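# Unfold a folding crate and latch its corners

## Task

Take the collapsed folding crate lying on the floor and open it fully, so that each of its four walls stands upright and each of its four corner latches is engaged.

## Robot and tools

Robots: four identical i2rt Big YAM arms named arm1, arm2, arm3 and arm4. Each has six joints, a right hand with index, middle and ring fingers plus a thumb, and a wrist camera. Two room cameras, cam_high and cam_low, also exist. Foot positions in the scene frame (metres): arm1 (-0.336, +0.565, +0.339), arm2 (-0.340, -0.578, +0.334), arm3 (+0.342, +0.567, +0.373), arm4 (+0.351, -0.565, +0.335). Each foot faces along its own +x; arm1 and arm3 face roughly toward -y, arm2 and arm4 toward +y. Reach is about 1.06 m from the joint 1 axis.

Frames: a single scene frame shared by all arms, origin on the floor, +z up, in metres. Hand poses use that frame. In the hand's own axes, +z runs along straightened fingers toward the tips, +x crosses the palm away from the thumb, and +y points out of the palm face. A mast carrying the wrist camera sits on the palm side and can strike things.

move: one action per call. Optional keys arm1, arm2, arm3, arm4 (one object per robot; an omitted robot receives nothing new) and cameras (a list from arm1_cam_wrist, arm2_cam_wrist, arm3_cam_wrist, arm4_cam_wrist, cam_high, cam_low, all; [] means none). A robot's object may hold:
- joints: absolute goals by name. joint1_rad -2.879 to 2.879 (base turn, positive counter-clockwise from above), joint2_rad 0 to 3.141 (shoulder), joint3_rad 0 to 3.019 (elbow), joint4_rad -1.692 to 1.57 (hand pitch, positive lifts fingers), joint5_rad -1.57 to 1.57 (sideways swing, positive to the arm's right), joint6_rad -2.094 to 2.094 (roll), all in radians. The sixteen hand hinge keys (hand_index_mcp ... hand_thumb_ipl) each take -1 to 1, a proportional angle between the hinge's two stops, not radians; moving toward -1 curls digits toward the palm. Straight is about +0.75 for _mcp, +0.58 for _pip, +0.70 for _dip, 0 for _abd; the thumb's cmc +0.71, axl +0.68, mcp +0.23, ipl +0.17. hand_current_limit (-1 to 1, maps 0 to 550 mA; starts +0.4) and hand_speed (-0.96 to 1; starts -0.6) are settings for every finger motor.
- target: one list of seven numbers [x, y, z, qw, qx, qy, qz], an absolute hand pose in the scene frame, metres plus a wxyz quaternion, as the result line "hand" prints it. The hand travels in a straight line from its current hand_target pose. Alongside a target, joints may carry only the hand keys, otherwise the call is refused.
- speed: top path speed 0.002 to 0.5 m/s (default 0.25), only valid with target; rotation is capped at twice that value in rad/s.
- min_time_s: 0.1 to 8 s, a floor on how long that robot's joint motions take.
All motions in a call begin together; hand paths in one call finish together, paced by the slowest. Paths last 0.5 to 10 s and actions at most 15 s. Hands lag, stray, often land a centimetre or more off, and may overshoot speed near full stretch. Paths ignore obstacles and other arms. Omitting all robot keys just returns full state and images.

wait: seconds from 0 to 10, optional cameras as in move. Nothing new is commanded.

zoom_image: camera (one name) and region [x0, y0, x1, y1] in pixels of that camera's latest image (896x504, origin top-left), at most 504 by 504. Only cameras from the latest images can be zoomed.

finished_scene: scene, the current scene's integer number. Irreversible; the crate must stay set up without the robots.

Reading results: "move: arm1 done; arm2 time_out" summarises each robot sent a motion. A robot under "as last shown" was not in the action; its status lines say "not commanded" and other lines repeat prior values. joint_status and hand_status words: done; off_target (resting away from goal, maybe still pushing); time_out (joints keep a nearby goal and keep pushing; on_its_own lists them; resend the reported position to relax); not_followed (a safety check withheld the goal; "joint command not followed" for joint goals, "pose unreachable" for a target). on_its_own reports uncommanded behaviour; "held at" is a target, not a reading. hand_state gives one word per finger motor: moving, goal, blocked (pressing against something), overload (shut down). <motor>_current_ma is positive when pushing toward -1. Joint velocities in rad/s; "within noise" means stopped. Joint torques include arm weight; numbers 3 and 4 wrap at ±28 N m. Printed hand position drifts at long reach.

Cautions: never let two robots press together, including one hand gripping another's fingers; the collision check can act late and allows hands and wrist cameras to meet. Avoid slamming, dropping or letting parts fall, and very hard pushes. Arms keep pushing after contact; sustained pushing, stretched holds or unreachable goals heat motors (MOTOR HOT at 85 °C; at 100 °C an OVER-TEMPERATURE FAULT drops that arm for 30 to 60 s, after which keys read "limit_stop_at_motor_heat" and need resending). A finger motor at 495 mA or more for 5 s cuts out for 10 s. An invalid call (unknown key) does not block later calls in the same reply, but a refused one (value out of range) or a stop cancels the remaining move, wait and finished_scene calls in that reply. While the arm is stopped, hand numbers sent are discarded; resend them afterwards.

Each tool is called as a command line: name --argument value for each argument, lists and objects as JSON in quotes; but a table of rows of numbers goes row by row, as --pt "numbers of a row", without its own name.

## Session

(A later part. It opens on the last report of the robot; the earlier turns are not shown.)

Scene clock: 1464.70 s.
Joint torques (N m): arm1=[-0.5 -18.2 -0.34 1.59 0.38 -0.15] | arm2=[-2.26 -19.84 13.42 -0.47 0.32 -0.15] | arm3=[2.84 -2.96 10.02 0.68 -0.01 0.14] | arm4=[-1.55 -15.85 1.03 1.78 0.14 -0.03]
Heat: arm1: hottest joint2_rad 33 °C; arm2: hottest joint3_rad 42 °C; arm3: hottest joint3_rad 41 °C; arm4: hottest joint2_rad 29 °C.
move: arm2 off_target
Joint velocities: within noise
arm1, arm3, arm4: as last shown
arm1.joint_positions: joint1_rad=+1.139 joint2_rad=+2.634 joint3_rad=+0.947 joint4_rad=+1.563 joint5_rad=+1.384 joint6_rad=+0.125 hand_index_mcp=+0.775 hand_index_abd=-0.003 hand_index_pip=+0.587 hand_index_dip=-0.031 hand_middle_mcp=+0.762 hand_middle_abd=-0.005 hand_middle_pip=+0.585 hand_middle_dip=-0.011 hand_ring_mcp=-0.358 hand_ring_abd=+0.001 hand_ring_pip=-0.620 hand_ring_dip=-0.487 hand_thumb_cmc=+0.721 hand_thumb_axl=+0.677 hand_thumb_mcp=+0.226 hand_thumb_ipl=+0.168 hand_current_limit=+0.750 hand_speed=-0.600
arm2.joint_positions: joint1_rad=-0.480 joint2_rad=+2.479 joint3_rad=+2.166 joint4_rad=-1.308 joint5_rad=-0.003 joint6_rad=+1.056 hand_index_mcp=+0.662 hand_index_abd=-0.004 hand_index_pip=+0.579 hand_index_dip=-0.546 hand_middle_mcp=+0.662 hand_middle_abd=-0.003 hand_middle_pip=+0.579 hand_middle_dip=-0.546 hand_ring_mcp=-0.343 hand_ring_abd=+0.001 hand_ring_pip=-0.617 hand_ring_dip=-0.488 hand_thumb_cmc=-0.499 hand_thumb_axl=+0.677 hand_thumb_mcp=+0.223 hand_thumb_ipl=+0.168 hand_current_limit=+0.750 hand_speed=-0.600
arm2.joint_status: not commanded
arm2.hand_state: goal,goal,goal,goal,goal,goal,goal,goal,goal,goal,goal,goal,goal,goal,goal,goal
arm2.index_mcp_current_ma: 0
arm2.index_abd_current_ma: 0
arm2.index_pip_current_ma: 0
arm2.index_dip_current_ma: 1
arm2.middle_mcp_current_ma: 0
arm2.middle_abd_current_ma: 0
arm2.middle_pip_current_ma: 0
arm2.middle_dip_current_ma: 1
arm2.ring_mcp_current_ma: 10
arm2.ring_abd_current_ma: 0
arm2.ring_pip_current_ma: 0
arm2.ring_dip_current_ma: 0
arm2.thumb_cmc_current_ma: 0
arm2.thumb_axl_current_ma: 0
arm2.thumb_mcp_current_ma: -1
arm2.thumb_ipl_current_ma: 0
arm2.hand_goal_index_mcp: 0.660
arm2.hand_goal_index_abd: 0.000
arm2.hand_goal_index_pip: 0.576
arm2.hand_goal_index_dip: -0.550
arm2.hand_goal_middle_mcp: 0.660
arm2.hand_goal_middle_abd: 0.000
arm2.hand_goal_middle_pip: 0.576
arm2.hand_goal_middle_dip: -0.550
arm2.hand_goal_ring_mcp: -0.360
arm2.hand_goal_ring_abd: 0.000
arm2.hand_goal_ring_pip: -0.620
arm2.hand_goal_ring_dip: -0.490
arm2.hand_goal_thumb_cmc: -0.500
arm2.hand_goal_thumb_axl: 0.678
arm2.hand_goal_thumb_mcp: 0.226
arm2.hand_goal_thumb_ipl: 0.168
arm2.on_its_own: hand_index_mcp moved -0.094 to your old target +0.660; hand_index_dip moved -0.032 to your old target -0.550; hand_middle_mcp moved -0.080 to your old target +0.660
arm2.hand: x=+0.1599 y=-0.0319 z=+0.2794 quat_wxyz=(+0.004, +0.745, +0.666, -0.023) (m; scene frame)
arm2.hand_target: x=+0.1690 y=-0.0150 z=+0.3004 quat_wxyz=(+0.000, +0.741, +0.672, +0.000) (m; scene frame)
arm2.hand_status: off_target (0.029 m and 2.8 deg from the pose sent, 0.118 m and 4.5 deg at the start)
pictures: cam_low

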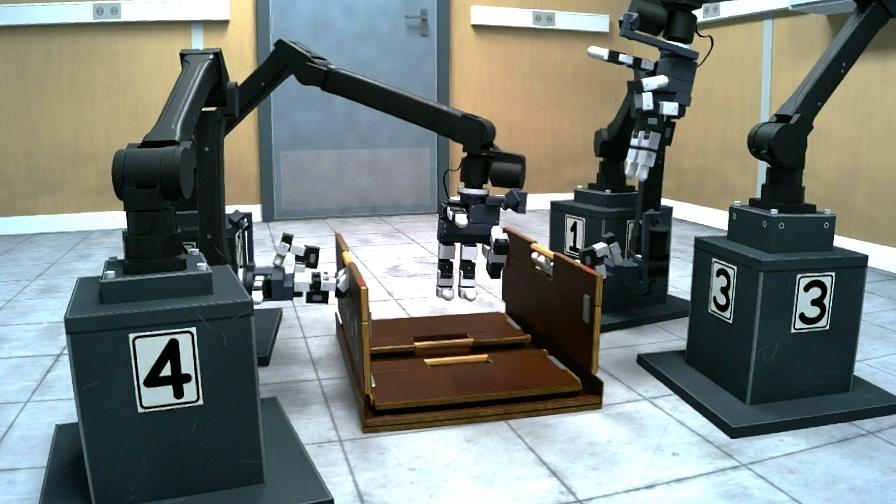

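move --arm2 '{"target": [0.078, -0.006, 0.185, 0.0, 0.7408, 0.6717, 0.0], "speed": 0.2, "joints": {"hand_index_dip": 0.044, "hand_middle_dip": 0.044, "hand_index_mcp": 0.754, "hand_middle_mcp": 0.754}}'

move --arm2 '{"target": [0.078, -0.008, 0.128, 0.0, 0.7408, 0.6717, 0.0], "speed": 0.12}'

move --arm2 '{"target": [0.150, -0.008, 0.125, 0.0, 0.7408, 0.6717, 0.0], "speed": 0.1}'

move --arm2 '{"target": [0.165, -0.012, 0.165, 0.0, 0.7408, 0.6717, 0.0], "speed": 0.08, "joints": {"hand_index_dip": -0.05, "hand_middle_dip": -0.05}}'

move --arm2 '{"joints": {"hand_index_dip": -0.4, "hand_middle_dip": -0.4, "hand_index_mcp": 0.66, "hand_middle_mcp": 0.66}}' --cameras '["cam_low"]'

zoom_image --camera "cam_low" --region '[340, 210, 600, 430]'

Scene clock: 1486.17 s.
Joint torques (N m): arm1=[-0.44 -18.2 -0.31 1.61 0.37 -0.16] | arm2=[-1.61 -17.26 7.49 0.39 0.3 0.12] | arm3=[2.78 -2.9 10.03 0.62 -0.01 0.14] | arm4=[-1.32 -16.15 1.01 1.8 0.15 -0.03]
Heat: arm1: hottest joint2_rad 33 °C; arm2: hottest joint3_rad 41 °C; arm3: hottest joint3_rad 41 °C; arm4: hottest joint2_rad 29 °C.
move: arm2 off_target
Joint velocities: within noise
arm1, arm3, arm4: as last shown
arm2.joint_positions: joint1_rad=-0.360 joint2_rad=+2.477 joint3_rad=+1.955 joint4_rad=-1.021 joint5_rad=-0.003 joint6_rad=+1.144 hand_index_mcp=+0.750 hand_index_abd=-0.003 hand_index_pip=+0.578 hand_index_dip=+0.041 hand_middle_mcp=+0.750 hand_middle_abd=-0.003 hand_middle_pip=+0.579 hand_middle_dip=+0.041 hand_ring_mcp=-0.343 hand_ring_abd=+0.001 hand_ring_pip=-0.617 hand_ring_dip=-0.488 hand_thumb_cmc=-0.499 hand_thumb_axl=+0.677 hand_thumb_mcp=+0.223 hand_thumb_ipl=+0.168 hand_current_limit=+0.750 hand_speed=-0.600
arm2.joint_status: all done
arm2.hand_state: goal,goal,goal,goal,goal,goal,goal,goal,goal,goal,goal,goal,goal,goal,goal,goal
arm2.index_mcp_current_ma: -1
arm2.index_abd_current_ma: 0
arm2.index_pip_current_ma: 0
arm2.index_dip_current_ma: 0
arm2.middle_mcp_current_ma: -1
arm2.middle_abd_current_ma: 0
arm2.middle_pip_current_ma: 0
arm2.middle_dip_current_ma: 0
arm2.ring_mcp_current_ma: 10
arm2.ring_abd_current_ma: 0
arm2.ring_pip_current_ma: 0
arm2.ring_dip_current_ma: 0
arm2.thumb_cmc_current_ma: 0
arm2.thumb_axl_current_ma: 0
arm2.thumb_mcp_current_ma: -1
arm2.thumb_ipl_current_ma: 0
arm2.hand_goal_index_mcp: 0.754
arm2.hand_goal_index_abd: 0.000
arm2.hand_goal_index_pip: 0.576
arm2.hand_goal_index_dip: 0.044
arm2.hand_goal_middle_mcp: 0.754
arm2.hand_goal_middle_abd: 0.000
arm2.hand_goal_middle_pip: 0.576
arm2.hand_goal_middle_dip: 0.044
arm2.hand_goal_ring_mcp: -0.360
arm2.hand_goal_ring_abd: 0.000
arm2.hand_goal_ring_pip: -0.620
arm2.hand_goal_ring_dip: -0.490
arm2.hand_goal_thumb_cmc: -0.500
arm2.hand_goal_thumb_axl: 0.678
arm2.hand_goal_thumb_mcp: 0.226
arm2.hand_goal_thumb_ipl: 0.168
arm2.hand: x=+0.0825 y=+0.0052 z=+0.2088 quat_wxyz=(-0.005, +0.735, +0.678, +0.015) (m; scene frame)
arm2.hand_target: x=+0.0778 y=-0.0064 z=+0.1856 quat_wxyz=(+0.000, +0.741, +0.672, +0.000) (m; scene frame)
arm2.hand_status: off_target (0.027 m and 2.1 deg from the pose sent, 0.128 m and 2.8 deg at the start)
pictures: none

Scene clock: 1487.33 s.
Joint torques (N m): arm1=[-0.38 -18.2 -0.31 1.58 0.37 -0.16] | arm2=[-2.55 -17.26 8.4 0.29 0.28 0.13] | arm3=[2.84 -2.9 10.02 0.68 0 0.15] | arm4=[-1.38 -16.03 1.05 1.78 0.15 -0.04]
Heat: arm1: hottest joint2_rad 33 °C; arm2: hottest joint3_rad 41 °C; arm3: hottest joint3_rad 41 °C; arm4: hottest joint2_rad 29 °C.
move: arm2 off_target
Joint velocities: within noise
arm1, arm4: as last shown
arm2.joint_positions: joint1_rad=-0.360 joint2_rad=+2.579 joint3_rad=+1.955 joint4_rad=-0.943 joint5_rad=-0.003 joint6_rad=+1.144 hand_index_mcp=+0.750 hand_index_abd=-0.003 hand_index_pip=+0.578 hand_index_dip=+0.041 hand_middle_mcp=+0.750 hand_middle_abd=-0.003 hand_middle_pip=+0.579 hand_middle_dip=+0.041 hand_ring_mcp=-0.343 hand_ring_abd=+0.001 hand_ring_pip=-0.617 hand_ring_dip=-0.488 hand_thumb_cmc=-0.499 hand_thumb_axl=+0.677 hand_thumb_mcp=+0.223 hand_thumb_ipl=+0.168 hand_current_limit=+0.750 hand_speed=-0.600
arm2.joint_status: not commanded
arm2.hand_state: goal,goal,goal,goal,goal,goal,goal,goal,goal,goal,goal,goal,goal,goal,goal,goal
arm2.index_mcp_current_ma: -1
arm2.index_abd_current_ma: 0
arm2.index_pip_current_ma: 0
arm2.index_dip_current_ma: 0
arm2.middle_mcp_current_ma: -1
arm2.middle_abd_current_ma: 0
arm2.middle_pip_current_ma: 0
arm2.middle_dip_current_ma: 0
arm2.ring_mcp_current_ma: 10
arm2.ring_abd_current_ma: 0
arm2.ring_pip_current_ma: 0
arm2.ring_dip_current_ma: 0
arm2.thumb_cmc_current_ma: 0
arm2.thumb_axl_current_ma: 0
arm2.thumb_mcp_current_ma: -1
arm2.thumb_ipl_current_ma: 0
arm2.hand_goal_index_mcp: 0.754
arm2.hand_goal_index_abd: 0.000
arm2.hand_goal_index_pip: 0.576
arm2.hand_goal_index_dip: 0.044
arm2.hand_goal_middle_mcp: 0.754
arm2.hand_goal_middle_abd: 0.000
arm2.hand_goal_middle_pip: 0.576
arm2.hand_goal_middle_dip: 0.044
arm2.hand_goal_ring_mcp: -0.360
arm2.hand_goal_ring_abd: 0.000
arm2.hand_goal_ring_pip: -0.620
arm2.hand_goal_ring_dip: -0.490
arm2.hand_goal_thumb_cmc: -0.500
arm2.hand_goal_thumb_axl: 0.678
arm2.hand_goal_thumb_mcp: 0.226
arm2.hand_goal_thumb_ipl: 0.168
arm2.hand: x=+0.0776 y=-0.0039 z=+0.1401 quat_wxyz=(-0.001, +0.735, +0.678, +0.003) (m; scene frame)
arm2.hand_target: x=+0.0780 y=-0.0081 z=+0.1282 quat_wxyz=(+0.000, +0.741, +0.672, +0.000) (m; scene frame)
arm2.hand_status: off_target (0.013 m and 1.1 deg from the pose sent, 0.082 m and 2.1 deg at the start)
arm3.joint_positions: joint1_rad=-0.092 joint2_rad=+0.887 joint3_rad=+0.765 joint4_rad=-1.197 joint5_rad=-0.026 joint6_rad=-0.119 hand_index_mcp=+0.755 hand_index_abd=+0.002 hand_index_pip=+0.574 hand_index_dip=+0.693 hand_middle_mcp=+0.755 hand_middle_abd=+0.002 hand_middle_pip=+0.574 hand_middle_dip=+0.693 hand_ring_mcp=-0.342 hand_ring_abd=+0.000 hand_ring_pip=-0.618 hand_ring_dip=-0.487 hand_thumb_cmc=-0.498 hand_thumb_axl=+0.677 hand_thumb_mcp=+0.223 hand_thumb_ipl=+0.168 hand_current_limit=+0.750 hand_speed=-0.600
arm3.joint_status: not commanded
arm3.hand_state: goal,goal,goal,goal,goal,goal,goal,goal,goal,goal,goal,goal,goal,goal,goal,goal
arm3.index_mcp_current_ma: 0
arm3.index_abd_current_ma: 0
arm3.index_pip_current_ma: 0
arm3.index_dip_current_ma: 0
arm3.middle_mcp_current_ma: 0
arm3.middle_abd_current_ma: 0
arm3.middle_pip_current_ma: 0
arm3.middle_dip_current_ma: 0
arm3.ring_mcp_current_ma: 11
arm3.ring_abd_current_ma: 0
arm3.ring_pip_current_ma: 0
arm3.ring_dip_current_ma: 0
arm3.thumb_cmc_current_ma: 0
arm3.thumb_axl_current_ma: 0
arm3.thumb_mcp_current_ma: -1
arm3.thumb_ipl_current_ma: 0
arm3.hand_goal_index_mcp: 0.754
arm3.hand_goal_index_abd: 0.000
arm3.hand_goal_index_pip: 0.576
arm3.hand_goal_index_dip: 0.696
arm3.hand_goal_middle_mcp: 0.754
arm3.hand_goal_middle_abd: 0.000
arm3.hand_goal_middle_pip: 0.576
arm3.hand_goal_middle_dip: 0.696
arm3.hand_goal_ring_mcp: -0.360
arm3.hand_goal_ring_abd: 0.000
arm3.hand_goal_ring_pip: -0.620
arm3.hand_goal_ring_dip: -0.490
arm3.hand_goal_thumb_cmc: -0.500
arm3.hand_goal_thumb_axl: 0.678
arm3.hand_goal_thumb_mcp: 0.226
arm3.hand_goal_thumb_ipl: 0.168
arm3.hand: x=+0.2567 y=+0.2191 z=+0.5784 quat_wxyz=(+0.131, +0.990, -0.047, -0.007) (m; scene frame)
arm3.hand_target: x=+0.2599 y=+0.2200 z=+0.5801 quat_wxyz=(+0.131, +0.990, -0.048, -0.006) (m; scene frame)
arm3.hand_status: not commanded
pictures: none

Scene clock: 1488.83 s.
Joint torques (N m): arm1=[-0.56 -18.26 -0.32 1.59 0.37 -0.16] | arm2=[-6.01 -16.85 12.83 0.72 0.98 -0.43] | arm3=[2.78 -2.84 10.02 0.65 -0.01 0.15] | arm4=[-1.44 -16.03 1.06 1.83 0.15 -0.04]
Heat: arm1: hottest joint2_rad 33 °C; arm2: hottest joint3_rad 41 °C; arm3: hottest joint3_rad 41 °C; arm4: hottest joint2_rad 29 °C.
move: arm2 off_target
Joint velocities: within noise
arm1, arm3, arm4: as last shown
arm2.joint_positions: joint1_rad=-0.406 joint2_rad=+2.648 joint3_rad=+2.107 joint4_rad=-1.061 joint5_rad=-0.019 joint6_rad=+1.108 hand_index_mcp=+0.788 hand_index_abd=+0.010 hand_index_pip=+0.591 hand_index_dip=+0.052 hand_middle_mcp=+0.794 hand_middle_abd=+0.005 hand_middle_pip=+0.588 hand_middle_dip=+0.035 hand_ring_mcp=-0.343 hand_ring_abd=+0.001 hand_ring_pip=-0.617 hand_ring_dip=-0.488 hand_thumb_cmc=-0.499 hand_thumb_axl=+0.677 hand_thumb_mcp=+0.223 hand_thumb_ipl=+0.168 hand_current_limit=+0.750 hand_speed=-0.600
arm2.joint_status: not commanded
arm2.hand_state: blocked,goal,goal,goal,blocked,goal,goal,goal,goal,goal,goal,goal,goal,goal,goal,goal
arm2.index_mcp_current_ma: 33
arm2.index_abd_current_ma: 3
arm2.index_pip_current_ma: 7
arm2.index_dip_current_ma: 2
arm2.middle_mcp_current_ma: 45
arm2.middle_abd_current_ma: 1
arm2.middle_pip_current_ma: 5
arm2.middle_dip_current_ma: -3
arm2.ring_mcp_current_ma: 10
arm2.ring_abd_current_ma: 0
arm2.ring_pip_current_ma: 0
arm2.ring_dip_current_ma: 0
arm2.thumb_cmc_current_ma: 0
arm2.thumb_axl_current_ma: 0
arm2.thumb_mcp_current_ma: -1
arm2.thumb_ipl_current_ma: 0
arm2.hand_goal_index_mcp: 0.754
arm2.hand_goal_index_abd: 0.000
arm2.hand_goal_index_pip: 0.576
arm2.hand_goal_index_dip: 0.044
arm2.hand_goal_middle_mcp: 0.754
arm2.hand_goal_middle_abd: 0.000
arm2.hand_goal_middle_pip: 0.576
arm2.hand_goal_middle_dip: 0.044
arm2.hand_goal_ring_mcp: -0.360
arm2.hand_goal_ring_abd: 0.000
arm2.hand_goal_ring_pip: -0.620
arm2.hand_goal_ring_dip: -0.490
arm2.hand_goal_thumb_cmc: -0.500
arm2.hand_goal_thumb_axl: 0.678
arm2.hand_goal_thumb_mcp: 0.226
arm2.hand_goal_thumb_ipl: 0.168
arm2.hand: x=+0.1115 y=-0.0042 z=+0.1396 quat_wxyz=(-0.004, +0.738, +0.675, -0.016) (m; scene frame)
arm2.hand_target: x=+0.1478 y=-0.0109 z=+0.1268 quat_wxyz=(+0.000, +0.741, +0.672, +0.001) (m; scene frame)
arm2.hand_status: off_target (0.041 m and 2.0 deg from the pose sent, 0.074 m and 1.1 deg at the start)
pictures: none

Scene clock: 1489.97 s.
Joint torques (N m): arm1=[-0.5 -18.2 -0.32 1.61 0.38 -0.15] | arm2=[-7.24 -20.13 13.03 -0.87 1.49 -0.18] | arm3=[2.84 -2.84 10.02 0.69 0 0.14] | arm4=[-1.44 -15.91 1.06 1.8 0.15 -0.03]
Heat: arm1: hottest joint2_rad 33 °C; arm2: hottest joint3_rad 42 °C; arm3: hottest joint3_rad 41 °C; arm4: hottest joint2_rad 29 °C.
move: arm2 off_target
Joint velocities: within noise
arm1.joint_positions: joint1_rad=+1.139 joint2_rad=+2.634 joint3_rad=+0.947 joint4_rad=+1.563 joint5_rad=+1.384 joint6_rad=+0.125 hand_index_mcp=+0.775 hand_index_abd=-0.003 hand_index_pip=+0.587 hand_index_dip=-0.031 hand_middle_mcp=+0.762 hand_middle_abd=-0.005 hand_middle_pip=+0.585 hand_middle_dip=-0.011 hand_ring_mcp=-0.358 hand_ring_abd=+0.001 hand_ring_pip=-0.620 hand_ring_dip=-0.487 hand_thumb_cmc=+0.721 hand_thumb_axl=+0.677 hand_thumb_mcp=+0.226 hand_thumb_ipl=+0.168 hand_current_limit=+0.750 hand_speed=-0.600
arm1.joint_status: not commanded
arm1.hand_state: blocked,goal,goal,goal,goal,goal,goal,blocked,goal,goal,goal,goal,goal,goal,goal,goal
arm1.index_mcp_current_ma: 10
arm1.index_abd_current_ma: 0
arm1.index_pip_current_ma: 2
arm1.index_dip_current_ma: 7
arm1.middle_mcp_current_ma: 2
arm1.middle_abd_current_ma: 0
arm1.middle_pip_current_ma: 2
arm1.middle_dip_current_ma: 28
arm1.ring_mcp_current_ma: 0
arm1.ring_abd_current_ma: 0
arm1.ring_pip_current_ma: 0
arm1.ring_dip_current_ma: 0
arm1.thumb_cmc_current_ma: 1
arm1.thumb_axl_current_ma: 0
arm1.thumb_mcp_current_ma: 0
arm1.thumb_ipl_current_ma: 0
arm1.hand_goal_index_mcp: 0.754
arm1.hand_goal_index_abd: 0.000
arm1.hand_goal_index_pip: 0.576
arm1.hand_goal_index_dip: -0.050
arm1.hand_goal_middle_mcp: 0.754
arm1.hand_goal_middle_abd: 0.000
arm1.hand_goal_middle_pip: 0.576
arm1.hand_goal_middle_dip: -0.050
arm1.hand_goal_ring_mcp: -0.360
arm1.hand_goal_ring_abd: 0.000
arm1.hand_goal_ring_pip: -0.620
arm1.hand_goal_ring_dip: -0.490
arm1.hand_goal_thumb_cmc: 0.714
arm1.hand_goal_thumb_axl: 0.678
arm1.hand_goal_thumb_mcp: 0.226
arm1.hand_goal_thumb_ipl: 0.168
arm1.hand: x=+0.0271 y=+0.2825 z=+0.2877 quat_wxyz=(+0.698, +0.715, -0.032, -0.026) (m; scene frame)
arm1.hand_target: x=+0.0202 y=+0.2781 z=+0.2889 quat_wxyz=(+0.698, +0.714, -0.037, -0.035) (m; scene frame)
arm1.hand_status: not commanded
arm2.joint_positions: joint1_rad=-0.413 joint2_rad=+2.650 joint3_rad=+2.114 joint4_rad=-1.087 joint5_rad=-0.031 joint6_rad=+1.067 hand_index_mcp=+0.801 hand_index_abd=-0.015 hand_index_pip=+0.603 hand_index_dip=-0.009 hand_middle_mcp=+0.803 hand_middle_abd=-0.020 hand_middle_pip=+0.600 hand_middle_dip=-0.040 hand_ring_mcp=-0.343 hand_ring_abd=+0.001 hand_ring_pip=-0.617 hand_ring_dip=-0.488 hand_thumb_cmc=-0.499 hand_thumb_axl=+0.677 hand_thumb_mcp=+0.223 hand_thumb_ipl=+0.168 hand_current_limit=+0.750 hand_speed=-0.600
arm2.joint_status: hand_index_dip off_target (ended at -0.009, target -0.050); the others done
arm2.hand_state: blocked,goal,blocked,blocked,blocked,goal,blocked,goal,goal,goal,goal,goal,goal,goal,goal,goal
arm2.index_mcp_current_ma: 58
arm2.index_abd_current_ma: -6
arm2.index_pip_current_ma: 20
arm2.index_dip_current_ma: 41
arm2.middle_mcp_current_ma: 62
arm2.middle_abd_current_ma: -9
arm2.middle_pip_current_ma: 17
arm2.middle_dip_current_ma: 4
arm2.ring_mcp_current_ma: 10
arm2.ring_abd_current_ma: 0
arm2.ring_pip_current_ma: 0
arm2.ring_dip_current_ma: 0
arm2.thumb_cmc_current_ma: 0
arm2.thumb_axl_current_ma: 0
arm2.thumb_mcp_current_ma: -1
arm2.thumb_ipl_current_ma: 0
arm2.hand_goal_index_mcp: 0.754
arm2.hand_goal_index_abd: 0.000
arm2.hand_goal_index_pip: 0.576
arm2.hand_goal_index_dip: -0.050
arm2.hand_goal_middle_mcp: 0.754
arm2.hand_goal_middle_abd: 0.000
arm2.hand_goal_middle_pip: 0.576
arm2.hand_goal_middle_dip: -0.050
arm2.hand_goal_ring_mcp: -0.360
arm2.hand_goal_ring_abd: 0.000
arm2.hand_goal_ring_pip: -0.620
arm2.hand_goal_ring_dip: -0.490
arm2.hand_goal_thumb_cmc: -0.500
arm2.hand_goal_thumb_axl: 0.678
arm2.hand_goal_thumb_mcp: 0.226
arm2.hand_goal_thumb_ipl: 0.168
arm2.hand: x=+0.1132 y=-0.0064 z=+0.1394 quat_wxyz=(-0.008, +0.726, +0.687, -0.027) (m; scene frame)
arm2.hand_target: x=+0.1628 y=-0.0149 z=+0.1661 quat_wxyz=(+0.001, +0.741, +0.671, +0.001) (m; scene frame)
arm2.hand_status: off_target (0.058 m and 4.0 deg from the pose sent, 0.060 m and 2.0 deg at the start)
arm3, arm4: as last shown
pictures: none

Scene clock: 1490.70 s.
Joint torques (N m): arm1=[-0.5 -18.2 -0.32 1.59 0.38 -0.15] | arm2=[-7.24 -20.25 12.98 -0.64 2.2 -0.18] | arm3=[2.78 -2.84 10.02 0.66 -0.01 0.14] | arm4=[-1.44 -16.03 1.06 1.8 0.15 -0.03]
Heat: arm1: hottest joint2_rad 33 °C; arm2: hottest joint3_rad 42 °C; arm3: hottest joint3_rad 41 °C; arm4: hottest joint2_rad 29 °C.
move: arm2 off_target
Joint velocities: within noise
arm1, arm3, arm4: as last shown
arm2.joint_positions: joint1_rad=-0.413 joint2_rad=+2.651 joint3_rad=+2.114 joint4_rad=-1.092 joint5_rad=-0.048 joint6_rad=+1.066 hand_index_mcp=+0.788 hand_index_abd=-0.021 hand_index_pip=+0.616 hand_index_dip=-0.339 hand_middle_mcp=+0.783 hand_middle_abd=-0.021 hand_middle_pip=+0.614 hand_middle_dip=-0.360 hand_ring_mcp=-0.343 hand_ring_abd=+0.001 hand_ring_pip=-0.617 hand_ring_dip=-0.488 hand_thumb_cmc=-0.499 hand_thumb_axl=+0.677 hand_thumb_mcp=+0.223 hand_thumb_ipl=+0.168 hand_current_limit=+0.750 hand_speed=-0.600
arm2.joint_status: hand_index_mcp off_target (ended at +0.788, target +0.660); hand_index_dip off_target (ended at -0.339, target -0.400); hand_middle_mcp off_target (ended at +0.783, target +0.660); hand_middle_dip off_target (ended at -0.360, target -0.400)
arm2.hand_state: blocked,blocked,blocked,blocked,blocked,blocked,blocked,blocked,goal,goal,goal,goal,goal,goal,goal,goal
arm2.index_mcp_current_ma: 336
arm2.index_abd_current_ma: -10
arm2.index_pip_current_ma: 40
arm2.index_dip_current_ma: 84
arm2.middle_mcp_current_ma: 312
arm2.middle_abd_current_ma: -10
arm2.middle_pip_current_ma: 36
arm2.middle_dip_current_ma: 40
arm2.ring_mcp_current_ma: 10
arm2.ring_abd_current_ma: 0
arm2.ring_pip_current_ma: 0
arm2.ring_dip_current_ma: 0
arm2.thumb_cmc_current_ma: 0
arm2.thumb_axl_current_ma: 0
arm2.thumb_mcp_current_ma: -1
arm2.thumb_ipl_current_ma: 0
arm2.hand_goal_index_mcp: 0.660
arm2.hand_goal_index_abd: 0.000
arm2.hand_goal_index_pip: 0.576
arm2.hand_goal_index_dip: -0.400
arm2.hand_goal_middle_mcp: 0.660
arm2.hand_goal_middle_abd: 0.000
arm2.hand_goal_middle_pip: 0.576
arm2.hand_goal_middle_dip: -0.400
arm2.hand_goal_ring_mcp: -0.360
arm2.hand_goal_ring_abd: 0.000
arm2.hand_goal_ring_pip: -0.620
arm2.hand_goal_ring_dip: -0.490
arm2.hand_goal_thumb_cmc: -0.500
arm2.hand_goal_thumb_axl: 0.678
arm2.hand_goal_thumb_mcp: 0.226
arm2.hand_goal_thumb_ipl: 0.168
arm2.hand: x=+0.1095 y=-0.0060 z=+0.1375 quat_wxyz=(-0.015, +0.726, +0.687, -0.032) (m; scene frame)
arm2.hand_target: x=+0.1628 y=-0.0149 z=+0.1661 quat_wxyz=(+0.001, +0.741, +0.672, +0.001) (m; scene frame)
arm2.hand_status: not commanded
pictures: cam_low

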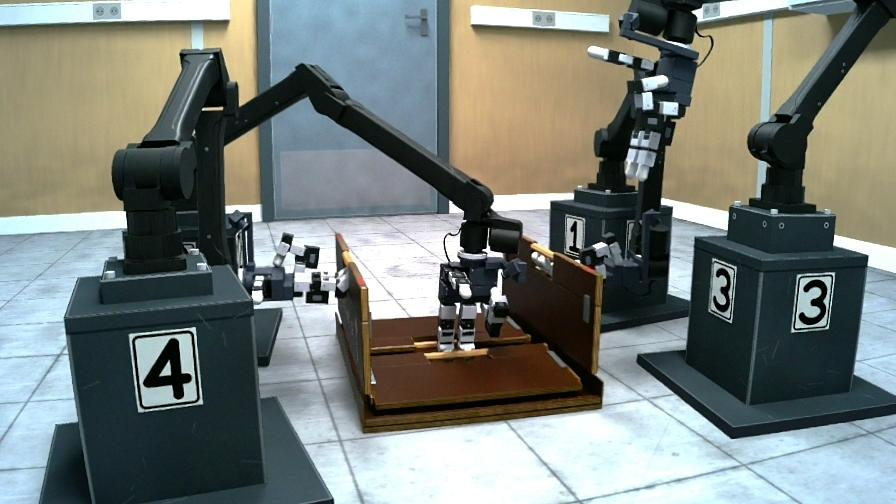

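Scaled by 1.938.

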